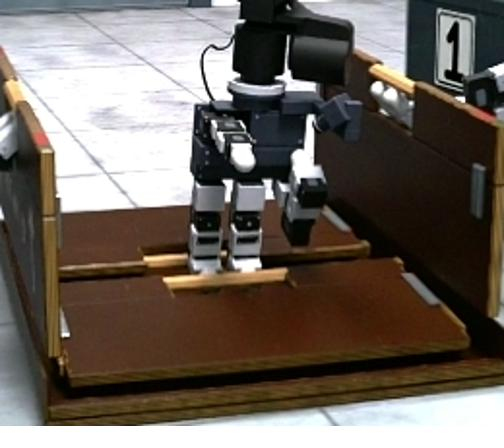

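move --arm2 '{"target": [0.160, -0.014, 0.190, 0.0, 0.7408, 0.6717, 0.0], "speed": 0.06, "joints": {"hand_index_dip": -0.6, "hand_middle_dip": -0.6}}'

move --arm2 '{"joints": {"hand_index_dip": -0.85, "hand_middle_dip": -0.85}}' --cameras '["cam_low", "arm2_cam_wrist"]'

zoom_image --camera "cam_low" --region '[340, 210, 600, 430]'

Scene clock: 1495.37 s.
Joint torques (N m): arm1=[-0.44 -18.26 -0.32 1.61 0.38 -0.15] | arm2=[-6.89 -22.59 10.65 -0.64 2.18 -0.11] | arm3=[2.84 -2.9 10.02 0.65 0 0.14] | arm4=[-1.49 -16.03 1.03 1.77 0.15 -0.03]
Heat: arm1: hottest joint2_rad 33 °C; arm2: hottest joint3_rad 42 °C; arm3: hottest joint3_rad 41 °C; arm4: hottest joint2_rad 29 °C.
move: arm2 off_target
Joint velocities: within noise
arm1, arm3, arm4: as last shown
arm2.joint_positions: joint1_rad=-0.412 joint2_rad=+2.636 joint3_rad=+2.114 joint4_rad=-1.113 joint5_rad=-0.048 joint6_rad=+1.066 hand_index_mcp=+0.786 hand_index_abd=-0.023 hand_index_pip=+0.617 hand_index_dip=-0.560 hand_middle_mcp=+0.770 hand_middle_abd=-0.020 hand_middle_pip=+0.614 hand_middle_dip=-0.577 hand_ring_mcp=-0.343 hand_ring_abd=+0.001 hand_ring_pip=-0.617 hand_ring_dip=-0.488 hand_thumb_cmc=-0.499 hand_thumb_axl=+0.677 hand_thumb_mcp=+0.223 hand_thumb_ipl=+0.168 hand_current_limit=+0.750 hand_speed=-0.600
arm2.joint_status: hand_index_dip off_target (ended at -0.560, target -0.600); hand_middle_dip off_target (ended at -0.577, target -0.600)
arm2.hand_state: blocked,blocked,blocked,blocked,blocked,blocked,blocked,blocked,goal,goal,goal,goal,goal,goal,goal,goal
arm2.index_mcp_current_ma: 326
arm2.index_abd_current_ma: -12
arm2.index_pip_current_ma: 42
arm2.index_dip_current_ma: 40
arm2.middle_mcp_current_ma: 257
arm2.middle_abd_current_ma: -9
arm2.middle_pip_current_ma: 36
arm2.middle_dip_current_ma: 15
arm2.ring_mcp_current_ma: 10
arm2.ring_abd_current_ma: 0
arm2.ring_pip_current_ma: 0
arm2.ring_dip_current_ma: 0
arm2.thumb_cmc_current_ma: 0
arm2.thumb_axl_current_ma: 0
arm2.thumb_mcp_current_ma: -1
arm2.thumb_ipl_current_ma: 0
arm2.hand_goal_index_mcp: 0.660
arm2.hand_goal_index_abd: 0.000
arm2.hand_goal_index_pip: 0.576
arm2.hand_goal_index_dip: -0.600
arm2.hand_goal_middle_mcp: 0.660
arm2.hand_goal_middle_abd: 0.000
arm2.hand_goal_middle_pip: 0.576
arm2.hand_goal_middle_dip: -0.600
arm2.hand_goal_ring_mcp: -0.360
arm2.hand_goal_ring_abd: 0.000
arm2.hand_goal_ring_pip: -0.620
arm2.hand_goal_ring_dip: -0.490
arm2.hand_goal_thumb_cmc: -0.500
arm2.hand_goal_thumb_axl: 0.678
arm2.hand_goal_thumb_mcp: 0.226
arm2.hand_goal_thumb_ipl: 0.168
arm2.hand: x=+0.1090 y=-0.0060 z=+0.1478 quat_wxyz=(-0.014, +0.726, +0.687, -0.035) (m; scene frame)
arm2.hand_target: x=+0.1580 y=-0.0161 z=+0.1900 quat_wxyz=(+0.001, +0.741, +0.671, +0.000) (m; scene frame)
arm2.hand_status: off_target (0.067 m and 5.0 deg from the pose sent, 0.073 m and 4.8 deg at the start)
pictures: none

Scene clock: 1496.00 s.
Joint torques (N m): arm1=[-0.5 -18.26 -0.31 1.58 0.38 -0.16] | arm2=[-6.95 -22.53 10.69 -0.64 1.84 -0.11] | arm3=[2.9 -2.9 10.02 0.66 -0.01 0.14] | arm4=[-1.38 -15.97 1.1 1.74 0.16 -0.02]
Heat: arm1: hottest joint2_rad 33 °C; arm2: hottest joint3_rad 43 °C; arm3: hottest joint3_rad 41 °C; arm4: hottest joint2_rad 29 °C.
move: arm2 off_target
Joint velocities: within noise
arm1, arm3: as last shown
arm2.joint_positions: joint1_rad=-0.412 joint2_rad=+2.635 joint3_rad=+2.114 joint4_rad=-1.113 joint5_rad=-0.039 joint6_rad=+1.066 hand_index_mcp=+0.761 hand_index_abd=-0.023 hand_index_pip=+0.617 hand_index_dip=-0.828 hand_middle_mcp=+0.739 hand_middle_abd=-0.016 hand_middle_pip=+0.614 hand_middle_dip=-0.840 hand_ring_mcp=-0.343 hand_ring_abd=+0.001 hand_ring_pip=-0.617 hand_ring_dip=-0.488 hand_thumb_cmc=-0.499 hand_thumb_axl=+0.677 hand_thumb_mcp=+0.223 hand_thumb_ipl=+0.168 hand_current_limit=+0.750 hand_speed=-0.600
arm2.joint_status: hand_index_dip off_target (ended at -0.828, target -0.850); the others done
arm2.hand_state: blocked,blocked,blocked,blocked,blocked,goal,blocked,goal,goal,goal,goal,goal,goal,goal,goal,goal
arm2.index_mcp_current_ma: 223
arm2.index_abd_current_ma: -12
arm2.index_pip_current_ma: 42
arm2.index_dip_current_ma: 14
arm2.middle_mcp_current_ma: 146
arm2.middle_abd_current_ma: -6
arm2.middle_pip_current_ma: 36
arm2.middle_dip_current_ma: 4
arm2.ring_mcp_current_ma: 10
arm2.ring_abd_current_ma: 0
arm2.ring_pip_current_ma: 0
arm2.ring_dip_current_ma: 0
arm2.thumb_cmc_current_ma: 0
arm2.thumb_axl_current_ma: 0
arm2.thumb_mcp_current_ma: -1
arm2.thumb_ipl_current_ma: 0
arm2.hand_goal_index_mcp: 0.660
arm2.hand_goal_index_abd: 0.000
arm2.hand_goal_index_pip: 0.576
arm2.hand_goal_index_dip: -0.850
arm2.hand_goal_middle_mcp: 0.660
arm2.hand_goal_middle_abd: 0.000
arm2.hand_goal_middle_pip: 0.576
arm2.hand_goal_middle_dip: -0.850
arm2.hand_goal_ring_mcp: -0.360
arm2.hand_goal_ring_abd: 0.000
arm2.hand_goal_ring_pip: -0.620
arm2.hand_goal_ring_dip: -0.490
arm2.hand_goal_thumb_cmc: -0.500
arm2.hand_goal_thumb_axl: 0.678
arm2.hand_goal_thumb_mcp: 0.226
arm2.hand_goal_thumb_ipl: 0.168
arm2.on_its_own: hand_index_mcp moved -0.025 toward your old target +0.660; hand_middle_mcp moved -0.031 toward your old target +0.660
arm2.hand: x=+0.1103 y=-0.0066 z=+0.1487 quat_wxyz=(-0.010, +0.726, +0.687, -0.034) (m; scene frame)
arm2.hand_target: x=+0.1580 y=-0.0162 z=+0.1897 quat_wxyz=(+0.001, +0.741, +0.671, +0.000) (m; scene frame)
arm2.hand_status: not commanded
arm4.joint_positions: joint1_rad=+1.244 joint2_rad=+2.613 joint3_rad=+0.931 joint4_rad=+1.550 joint5_rad=+1.458 joint6_rad=+0.120 hand_index_mcp=+0.795 hand_index_abd=+0.000 hand_index_pip=+0.606 hand_index_dip=-0.011 hand_middle_mcp=+0.765 hand_middle_abd=-0.001 hand_middle_pip=+0.612 hand_middle_dip=+0.048 hand_ring_mcp=-0.358 hand_ring_abd=+0.001 hand_ring_pip=-0.620 hand_ring_dip=-0.488 hand_thumb_cmc=+0.721 hand_thumb_axl=+0.677 hand_thumb_mcp=+0.224 hand_thumb_ipl=+0.168 hand_current_limit=+0.750 hand_speed=-0.600
arm4.joint_status: not commanded
arm4.hand_state: blocked,goal,blocked,blocked,goal,goal,blocked,blocked,goal,goal,goal,goal,goal,goal,goal,goal
arm4.index_mcp_current_ma: 38
arm4.index_abd_current_ma: 0
arm4.index_pip_current_ma: 19
arm4.index_dip_current_ma: 32
arm4.middle_mcp_current_ma: 4
arm4.middle_abd_current_ma: 0
arm4.middle_pip_current_ma: 27
arm4.middle_dip_current_ma: 46
arm4.ring_mcp_current_ma: 0
arm4.ring_abd_current_ma: 0
arm4.ring_pip_current_ma: 0
arm4.ring_dip_current_ma: 0
arm4.thumb_cmc_current_ma: 1
arm4.thumb_axl_current_ma: 0
arm4.thumb_mcp_current_ma: 0
arm4.thumb_ipl_current_ma: 0
arm4.hand_goal_index_mcp: 0.754
arm4.hand_goal_index_abd: 0.000
arm4.hand_goal_index_pip: 0.576
arm4.hand_goal_index_dip: -0.050
arm4.hand_goal_middle_mcp: 0.754
arm4.hand_goal_middle_abd: 0.000
arm4.hand_goal_middle_pip: 0.576
arm4.hand_goal_middle_dip: 0.000
arm4.hand_goal_ring_mcp: -0.360
arm4.hand_goal_ring_abd: 0.000
arm4.hand_goal_ring_pip: -0.620
arm4.hand_goal_ring_dip: -0.490
arm4.hand_goal_thumb_cmc: 0.714
arm4.hand_goal_thumb_axl: 0.678
arm4.hand_goal_thumb_mcp: 0.226
arm4.hand_goal_thumb_ipl: 0.168
arm4.hand: x=-0.0192 y=-0.3121 z=+0.2885 quat_wxyz=(+0.036, +0.023, +0.711, +0.702) (m; scene frame)
arm4.hand_target: x=-0.0159 y=-0.3052 z=+0.2860 quat_wxyz=(+0.035, +0.035, +0.710, +0.703) (m; scene frame)
arm4.hand_status: not commanded
pictures: arm2_cam_wrist, cam_low

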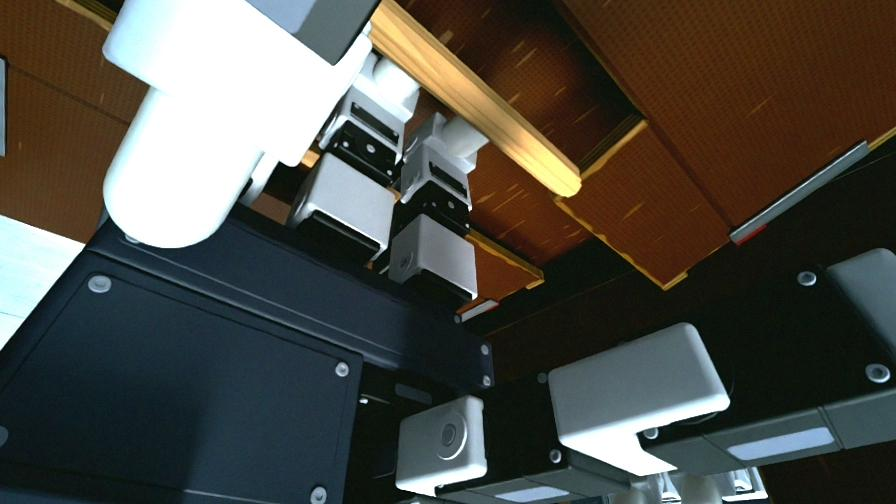

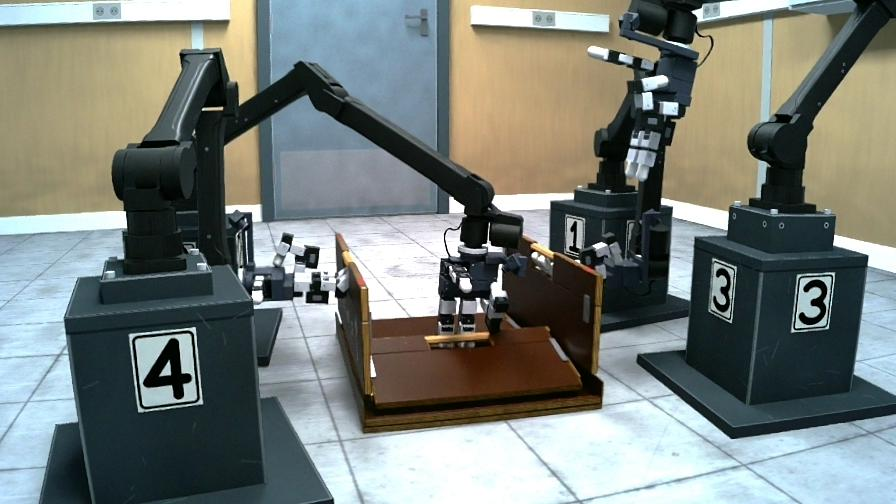

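Scaled by 1.938.

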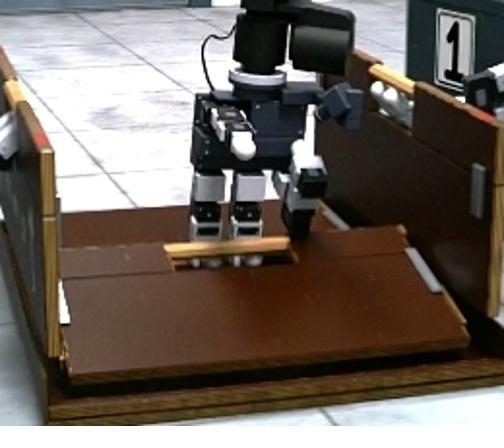

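move --arm2 '{"target": [0.175, -0.016, 0.265, 0.0, 0.7408, 0.6717, 0.0], "speed": 0.08, "joints": {"hand_index_dip": -0.92, "hand_middle_dip": -0.92}}' --cameras '["cam_low"]'

zoom_image --camera "cam_low" --region '[340, 210, 600, 430]'

Scene clock: 1507.97 s.
Joint torques (N m): arm1=[-0.56 -18.2 -0.32 1.59 0.38 -0.15] | arm2=[-5.42 -21.71 13.12 -1.46 1.27 -0.15] | arm3=[2.78 -2.9 10.02 0.66 -0.01 0.14] | arm4=[-1.55 -16.09 1.07 1.81 0.15 -0.02]
Heat: arm1: hottest joint2_rad 33 °C; arm2: hottest joint3_rad 43 °C; arm3: hottest joint3_rad 41 °C; arm4: hottest joint2_rad 29 °C.
move: arm2 off_target
Joint velocities: within noise
arm1, arm3, arm4: as last shown
arm2.joint_positions: joint1_rad=-0.448 joint2_rad=+2.544 joint3_rad=+2.145 joint4_rad=-1.223 joint5_rad=-0.026 joint6_rad=+1.049 hand_index_mcp=+0.739 hand_index_abd=-0.022 hand_index_pip=+0.617 hand_index_dip=-0.893 hand_middle_mcp=+0.727 hand_middle_abd=-0.011 hand_middle_pip=+0.613 hand_middle_dip=-0.903 hand_ring_mcp=-0.374 hand_ring_abd=+0.001 hand_ring_pip=-0.617 hand_ring_dip=-0.488 hand_thumb_cmc=-0.499 hand_thumb_axl=+0.677 hand_thumb_mcp=+0.223 hand_thumb_ipl=+0.168 hand_current_limit=+0.750 hand_speed=-0.600
arm2.joint_status: hand_index_dip off_target (ended at -0.893, target -0.920); the others done
arm2.hand_state: blocked,blocked,blocked,blocked,blocked,goal,blocked,goal,goal,goal,goal,goal,goal,goal,goal,goal
arm2.index_mcp_current_ma: 144
arm2.index_abd_current_ma: -11
arm2.index_pip_current_ma: 41
arm2.index_dip_current_ma: 20
arm2.middle_mcp_current_ma: 108
arm2.middle_abd_current_ma: -3
arm2.middle_pip_current_ma: 34
arm2.middle_dip_current_ma: 9
arm2.ring_mcp_current_ma: -7
arm2.ring_abd_current_ma: 0
arm2.ring_pip_current_ma: 0
arm2.ring_dip_current_ma: 0
arm2.thumb_cmc_current_ma: 0
arm2.thumb_axl_current_ma: 0
arm2.thumb_mcp_current_ma: -1
arm2.thumb_ipl_current_ma: 0
arm2.hand_goal_index_mcp: 0.660
arm2.hand_goal_index_abd: 0.000
arm2.hand_goal_index_pip: 0.576
arm2.hand_goal_index_dip: -0.920
arm2.hand_goal_middle_mcp: 0.660
arm2.hand_goal_middle_abd: 0.000
arm2.hand_goal_middle_pip: 0.576
arm2.hand_goal_middle_dip: -0.920
arm2.hand_goal_ring_mcp: -0.360
arm2.hand_goal_ring_abd: 0.000
arm2.hand_goal_ring_pip: -0.620
arm2.hand_goal_ring_dip: -0.490
arm2.hand_goal_thumb_cmc: -0.500
arm2.hand_goal_thumb_axl: 0.678
arm2.hand_goal_thumb_mcp: 0.226
arm2.hand_goal_thumb_ipl: 0.168
arm2.on_its_own: hand_index_mcp moved -0.022 toward your old target +0.660
arm2.hand: x=+0.1388 y=-0.0142 z=+0.2243 quat_wxyz=(-0.006, +0.732, +0.681, -0.026) (m; scene frame)
arm2.hand_target: x=+0.1736 y=-0.0180 z=+0.2649 quat_wxyz=(+0.000, +0.741, +0.672, +0.001) (m; scene frame)
arm2.hand_status: off_target (0.054 m and 3.4 deg from the pose sent, 0.133 m and 4.7 deg at the start)
pictures: cam_low

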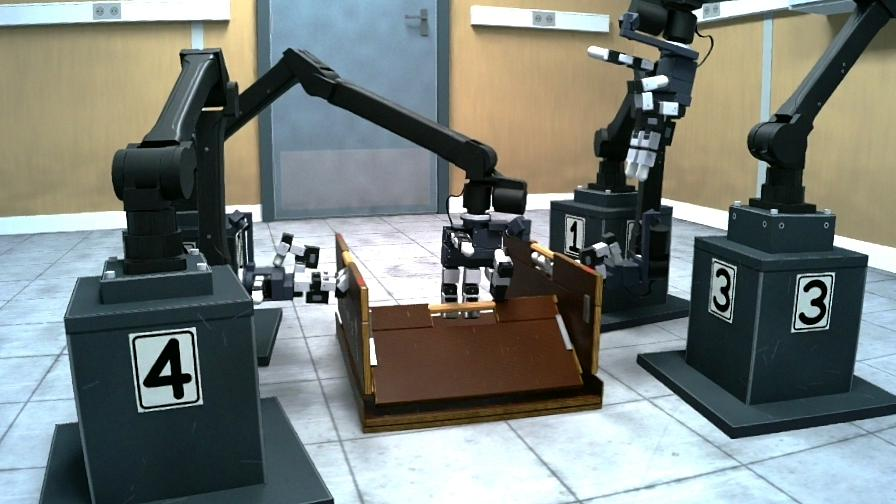

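Scaled by 1.938.

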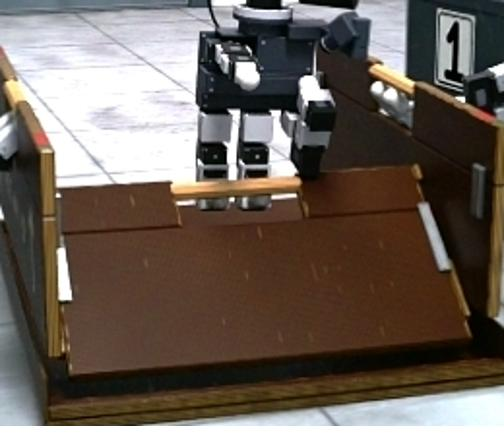

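move --arm2 '{"joints": {"hand_ring_mcp": -0.8, "hand_ring_pip": 0.1, "hand_ring_dip": -0.6}}'

move --arm2 '{"target": [0.215, -0.022, 0.322, 0.0, 0.7408, 0.6717, 0.0], "speed": 0.1}' --cameras '["cam_low", "cam_high"]'

zoom_image --camera "cam_low" --region '[340, 210, 600, 430]'

Scene clock: 1523.07 s.
Joint torques (N m): arm1=[-0.44 -18.14 -0.32 1.58 0.38 -0.16] | arm2=[-5.48 -21.71 13.11 -0.88 1.18 -0.12] | arm3=[2.78 -2.9 10.02 0.66 -0.01 0.14] | arm4=[-1.55 -16.15 1.05 1.81 0.15 -0.02]
Heat: arm1: hottest joint2_rad 33 °C; arm2: hottest joint3_rad 43 °C; arm3: hottest joint3_rad 41 °C; arm4: hottest joint2_rad 29 °C.
move: arm2 off_target
Joint velocities: within noise
arm1, arm3, arm4: as last shown
arm2.joint_positions: joint1_rad=-0.448 joint2_rad=+2.544 joint3_rad=+2.145 joint4_rad=-1.238 joint5_rad=-0.023 joint6_rad=+1.047 hand_index_mcp=+0.718 hand_index_abd=-0.021 hand_index_pip=+0.606 hand_index_dip=-0.899 hand_middle_mcp=+0.700 hand_middle_abd=-0.011 hand_middle_pip=+0.604 hand_middle_dip=-0.904 hand_ring_mcp=-0.779 hand_ring_abd=+0.001 hand_ring_pip=+0.099 hand_ring_dip=-0.601 hand_thumb_cmc=-0.499 hand_thumb_axl=+0.677 hand_thumb_mcp=+0.223 hand_thumb_ipl=+0.168 hand_current_limit=+0.750 hand_speed=-0.600
arm2.joint_status: hand_ring_mcp off_target (ended at -0.779, target -0.800); the others done
arm2.hand_state: blocked,blocked,blocked,blocked,blocked,goal,blocked,goal,blocked,goal,goal,goal,goal,goal,goal,goal
arm2.index_mcp_current_ma: 85
arm2.index_abd_current_ma: -10
arm2.index_pip_current_ma: 24
arm2.index_dip_current_ma: 13
arm2.middle_mcp_current_ma: 44
arm2.middle_abd_current_ma: -3
arm2.middle_pip_current_ma: 21
arm2.middle_dip_current_ma: 8
arm2.ring_mcp_current_ma: 14
arm2.ring_abd_current_ma: 0
arm2.ring_pip_current_ma: 0
arm2.ring_dip_current_ma: 0
arm2.thumb_cmc_current_ma: 0
arm2.thumb_axl_current_ma: 0
arm2.thumb_mcp_current_ma: -1
arm2.thumb_ipl_current_ma: 0
arm2.hand_goal_index_mcp: 0.660
arm2.hand_goal_index_abd: 0.000
arm2.hand_goal_index_pip: 0.576
arm2.hand_goal_index_dip: -0.920
arm2.hand_goal_middle_mcp: 0.660
arm2.hand_goal_middle_abd: 0.000
arm2.hand_goal_middle_pip: 0.576
arm2.hand_goal_middle_dip: -0.920
arm2.hand_goal_ring_mcp: -0.800
arm2.hand_goal_ring_abd: 0.000
arm2.hand_goal_ring_pip: 0.100
arm2.hand_goal_ring_dip: -0.600
arm2.hand_goal_thumb_cmc: -0.500
arm2.hand_goal_thumb_axl: 0.678
arm2.hand_goal_thumb_mcp: 0.226
arm2.hand_goal_thumb_ipl: 0.168
arm2.on_its_own: hand_index_mcp moved -0.021 toward your old target +0.660; hand_middle_mcp moved -0.027 toward your old target +0.660
arm2.hand: x=+0.1371 y=-0.0173 z=+0.2244 quat_wxyz=(-0.003, +0.731, +0.681, -0.033) (m; scene frame)
arm2.hand_target: x=+0.1735 y=-0.0179 z=+0.2649 quat_wxyz=(+0.000, +0.741, +0.672, +0.001) (m; scene frame)
arm2.hand_status: not commanded
pictures: none

Scene clock: 1525.03 s.
Joint torques (N m): arm1=[-0.44 -18.2 -0.31 1.59 0.38 -0.15] | arm2=[-3.72 -20.19 15.01 -0.25 0.76 -0.2] | arm3=[2.78 -2.9 10.02 0.68 0 0.14] | arm4=[-1.44 -15.85 1.07 1.77 0.15 -0.03]
Heat: arm1: hottest joint2_rad 33 °C; arm2: hottest joint3_rad 43 °C; arm3: hottest joint3_rad 41 °C; arm4: hottest joint2_rad 29 °C.
move: arm2 off_target
Joint velocities: within noise
arm1, arm4: as last shown
arm2.joint_positions: joint1_rad=-0.515 joint2_rad=+2.540 joint3_rad=+2.330 joint4_rad=-1.432 joint5_rad=-0.013 joint6_rad=+1.006 hand_index_mcp=+0.666 hand_index_abd=-0.003 hand_index_pip=+0.580 hand_index_dip=-0.917 hand_middle_mcp=+0.697 hand_middle_abd=-0.003 hand_middle_pip=+0.602 hand_middle_dip=-0.905 hand_ring_mcp=-0.780 hand_ring_abd=+0.001 hand_ring_pip=+0.099 hand_ring_dip=-0.601 hand_thumb_cmc=-0.499 hand_thumb_axl=+0.677 hand_thumb_mcp=+0.223 hand_thumb_ipl=+0.168 hand_current_limit=+0.750 hand_speed=-0.600
arm2.joint_status: not commanded
arm2.hand_state: goal,goal,goal,goal,blocked,goal,blocked,goal,blocked,goal,goal,goal,goal,goal,goal,goal
arm2.index_mcp_current_ma: 1
arm2.index_abd_current_ma: 0
arm2.index_pip_current_ma: 1
arm2.index_dip_current_ma: 0
arm2.middle_mcp_current_ma: 39
arm2.middle_abd_current_ma: 0
arm2.middle_pip_current_ma: 19
arm2.middle_dip_current_ma: 8
arm2.ring_mcp_current_ma: 14
arm2.ring_abd_current_ma: 0
arm2.ring_pip_current_ma: 0
arm2.ring_dip_current_ma: 0
arm2.thumb_cmc_current_ma: 0
arm2.thumb_axl_current_ma: 0
arm2.thumb_mcp_current_ma: -1
arm2.thumb_ipl_current_ma: 0
arm2.hand_goal_index_mcp: 0.660
arm2.hand_goal_index_abd: 0.000
arm2.hand_goal_index_pip: 0.576
arm2.hand_goal_index_dip: -0.920
arm2.hand_goal_middle_mcp: 0.660
arm2.hand_goal_middle_abd: 0.000
arm2.hand_goal_middle_pip: 0.576
arm2.hand_goal_middle_dip: -0.920
arm2.hand_goal_ring_mcp: -0.800
arm2.hand_goal_ring_abd: 0.000
arm2.hand_goal_ring_pip: 0.100
arm2.hand_goal_ring_dip: -0.600
arm2.hand_goal_thumb_cmc: -0.500
arm2.hand_goal_thumb_axl: 0.678
arm2.hand_goal_thumb_mcp: 0.226
arm2.hand_goal_thumb_ipl: 0.168
arm2.on_its_own: hand_index_mcp moved -0.052 to your old target +0.660
arm2.hand: x=+0.1883 y=-0.0328 z=+0.2953 quat_wxyz=(+0.000, +0.740, +0.671, -0.035) (m; scene frame)
arm2.hand_target: x=+0.2133 y=-0.0242 z=+0.3228 quat_wxyz=(+0.000, +0.741, +0.672, +0.001) (m; scene frame)
arm2.hand_status: off_target (0.039 m and 4.0 deg from the pose sent, 0.125 m and 4.1 deg at the start)
arm3.joint_positions: joint1_rad=-0.092 joint2_rad=+0.887 joint3_rad=+0.765 joint4_rad=-1.197 joint5_rad=-0.026 joint6_rad=-0.119 hand_index_mcp=+0.755 hand_index_abd=+0.002 hand_index_pip=+0.574 hand_index_dip=+0.693 hand_middle_mcp=+0.755 hand_middle_abd=+0.002 hand_middle_pip=+0.574 hand_middle_dip=+0.693 hand_ring_mcp=-0.342 hand_ring_abd=+0.000 hand_ring_pip=-0.618 hand_ring_dip=-0.487 hand_thumb_cmc=-0.498 hand_thumb_axl=+0.677 hand_thumb_mcp=+0.223 hand_thumb_ipl=+0.168 hand_current_limit=+0.750 hand_speed=-0.600
arm3.joint_status: not commanded
arm3.hand_state: goal,goal,goal,goal,goal,goal,goal,goal,goal,goal,goal,goal,goal,goal,goal,goal
arm3.index_mcp_current_ma: 0
arm3.index_abd_current_ma: 0
arm3.index_pip_current_ma: 0
arm3.index_dip_current_ma: 0
arm3.middle_mcp_current_ma: 0
arm3.middle_abd_current_ma: 0
arm3.middle_pip_current_ma: 0
arm3.middle_dip_current_ma: 0
arm3.ring_mcp_current_ma: 11
arm3.ring_abd_current_ma: 0
arm3.ring_pip_current_ma: 0
arm3.ring_dip_current_ma: 0
arm3.thumb_cmc_current_ma: 0
arm3.thumb_axl_current_ma: 0
arm3.thumb_mcp_current_ma: -1
arm3.thumb_ipl_current_ma: 0
arm3.hand_goal_index_mcp: 0.754
arm3.hand_goal_index_abd: 0.000
arm3.hand_goal_index_pip: 0.576
arm3.hand_goal_index_dip: 0.696
arm3.hand_goal_middle_mcp: 0.754
arm3.hand_goal_middle_abd: 0.000
arm3.hand_goal_middle_pip: 0.576
arm3.hand_goal_middle_dip: 0.696
arm3.hand_goal_ring_mcp: -0.360
arm3.hand_goal_ring_abd: 0.000
arm3.hand_goal_ring_pip: -0.620
arm3.hand_goal_ring_dip: -0.490
arm3.hand_goal_thumb_cmc: -0.500
arm3.hand_goal_thumb_axl: 0.678
arm3.hand_goal_thumb_mcp: 0.226
arm3.hand_goal_thumb_ipl: 0.168
arm3.hand: x=+0.2567 y=+0.2191 z=+0.5784 quat_wxyz=(+0.131, +0.990, -0.047, -0.007) (m; scene frame)
arm3.hand_target: x=+0.2599 y=+0.2200 z=+0.5801 quat_wxyz=(+0.131, +0.990, -0.048, -0.006) (m; scene frame)
arm3.hand_status: not commanded
pictures: cam_high, cam_low

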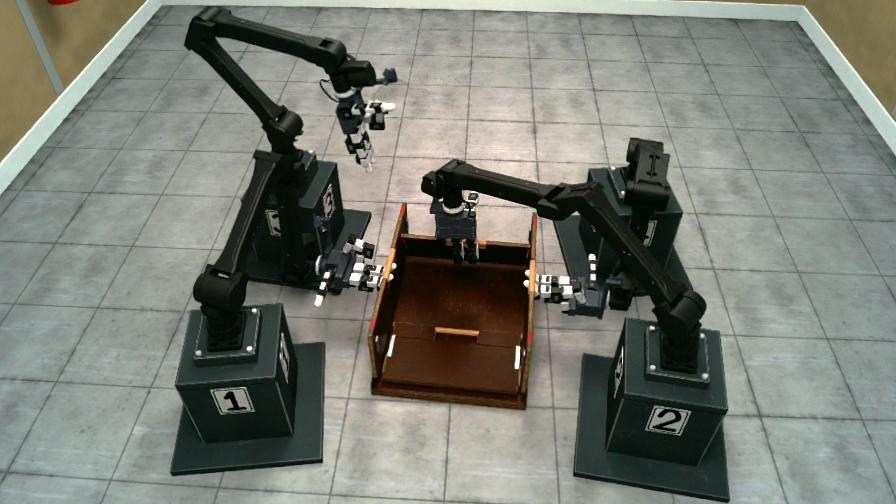

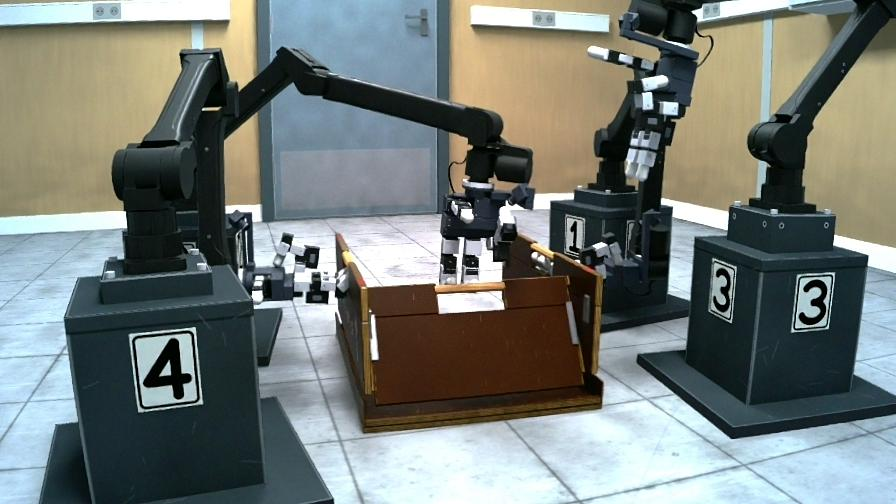

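Scaled by 1.938.

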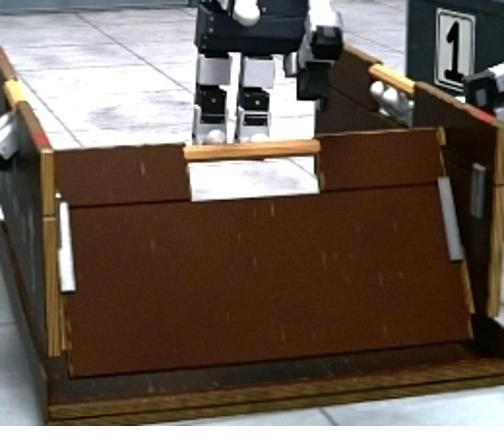

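move --cameras '["arm2_cam_wrist"]' --arm2 '{"joints": {"hand_ring_mcp": -0.8}}'

zoom_image --camera "arm2_cam_wrist" --region '[300, 0, 620, 250]'

zoom_image --camera "cam_low" --region '[420, 230, 540, 330]'

Scene clock: 1534.93 s.
Joint torques (N m): arm1=[-0.44 -18.2 -0.31 1.58 0.38 -0.16] | arm2=[-3.78 -20.19 14.97 -0.23 0.77 -0.2] | arm3=[2.9 -2.9 10 0.66 -0.01 0.14] | arm4=[-1.38 -16.09 1.06 1.78 0.15 -0.02]
Heat: arm1: hottest joint2_rad 33 °C; arm2: hottest joint3_rad 43 °C; arm3: hottest joint3_rad 41 °C; arm4: hottest joint2_rad 29 °C.
move: arm2 off_target
Joint velocities: within noise
arm1, arm3, arm4: as last shown
arm2.joint_positions: joint1_rad=-0.515 joint2_rad=+2.540 joint3_rad=+2.330 joint4_rad=-1.432 joint5_rad=-0.013 joint6_rad=+1.006 hand_index_mcp=+0.665 hand_index_abd=-0.003 hand_index_pip=+0.580 hand_index_dip=-0.917 hand_middle_mcp=+0.697 hand_middle_abd=-0.003 hand_middle_pip=+0.602 hand_middle_dip=-0.905 hand_ring_mcp=-0.780 hand_ring_abd=+0.001 hand_ring_pip=+0.099 hand_ring_dip=-0.601 hand_thumb_cmc=-0.499 hand_thumb_axl=+0.677 hand_thumb_mcp=+0.223 hand_thumb_ipl=+0.168 hand_current_limit=+0.750 hand_speed=-0.600
arm2.joint_status: hand_ring_mcp off_target (ended at -0.780, target -0.800)
arm2.hand_state: goal,goal,goal,goal,blocked,goal,blocked,goal,blocked,goal,goal,goal,goal,goal,goal,goal
arm2.index_mcp_current_ma: 1
arm2.index_abd_current_ma: 0
arm2.index_pip_current_ma: 1
arm2.index_dip_current_ma: 0
arm2.middle_mcp_current_ma: 39
arm2.middle_abd_current_ma: 0
arm2.middle_pip_current_ma: 19
arm2.middle_dip_current_ma: 8
arm2.ring_mcp_current_ma: 14
arm2.ring_abd_current_ma: 0
arm2.ring_pip_current_ma: 0
arm2.ring_dip_current_ma: 0
arm2.thumb_cmc_current_ma: 0
arm2.thumb_axl_current_ma: 0
arm2.thumb_mcp_current_ma: -1
arm2.thumb_ipl_current_ma: 0
arm2.hand_goal_index_mcp: 0.660
arm2.hand_goal_index_abd: 0.000
arm2.hand_goal_index_pip: 0.576
arm2.hand_goal_index_dip: -0.920
arm2.hand_goal_middle_mcp: 0.660
arm2.hand_goal_middle_abd: 0.000
arm2.hand_goal_middle_pip: 0.576
arm2.hand_goal_middle_dip: -0.920
arm2.hand_goal_ring_mcp: -0.800
arm2.hand_goal_ring_abd: 0.000
arm2.hand_goal_ring_pip: 0.100
arm2.hand_goal_ring_dip: -0.600
arm2.hand_goal_thumb_cmc: -0.500
arm2.hand_goal_thumb_axl: 0.678
arm2.hand_goal_thumb_mcp: 0.226
arm2.hand_goal_thumb_ipl: 0.168
arm2.hand: x=+0.1884 y=-0.0327 z=+0.2954 quat_wxyz=(+0.000, +0.740, +0.671, -0.034) (m; scene frame)
arm2.hand_target: x=+0.2134 y=-0.0241 z=+0.3229 quat_wxyz=(+0.000, +0.741, +0.672, +0.001) (m; scene frame)
arm2.hand_status: not commanded
pictures: arm2_cam_wrist

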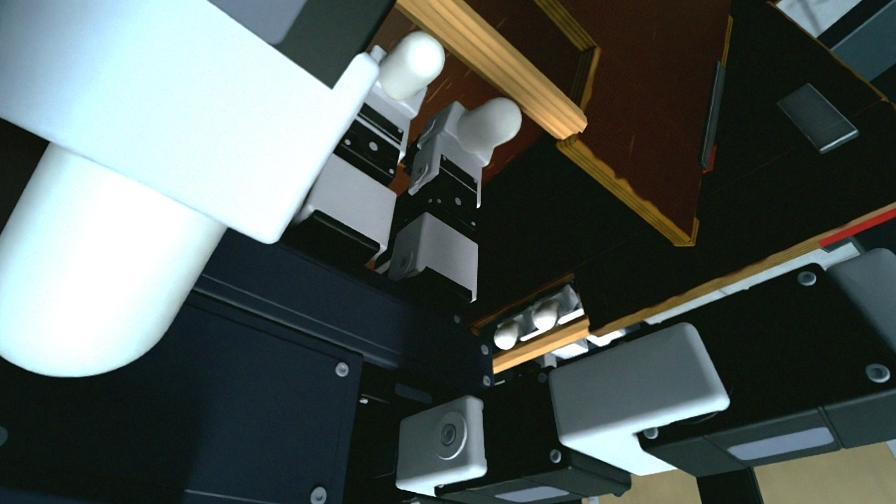

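Scaled by 1.575.

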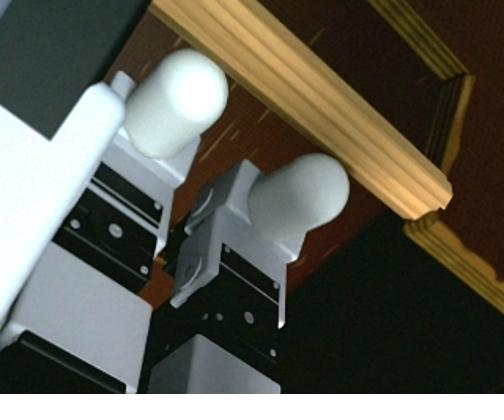

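This scene's latest camera images include none from cam_low. They are from: arm2_cam_wrist. cam_low's image comes with the result of a call that names it in "cameras".


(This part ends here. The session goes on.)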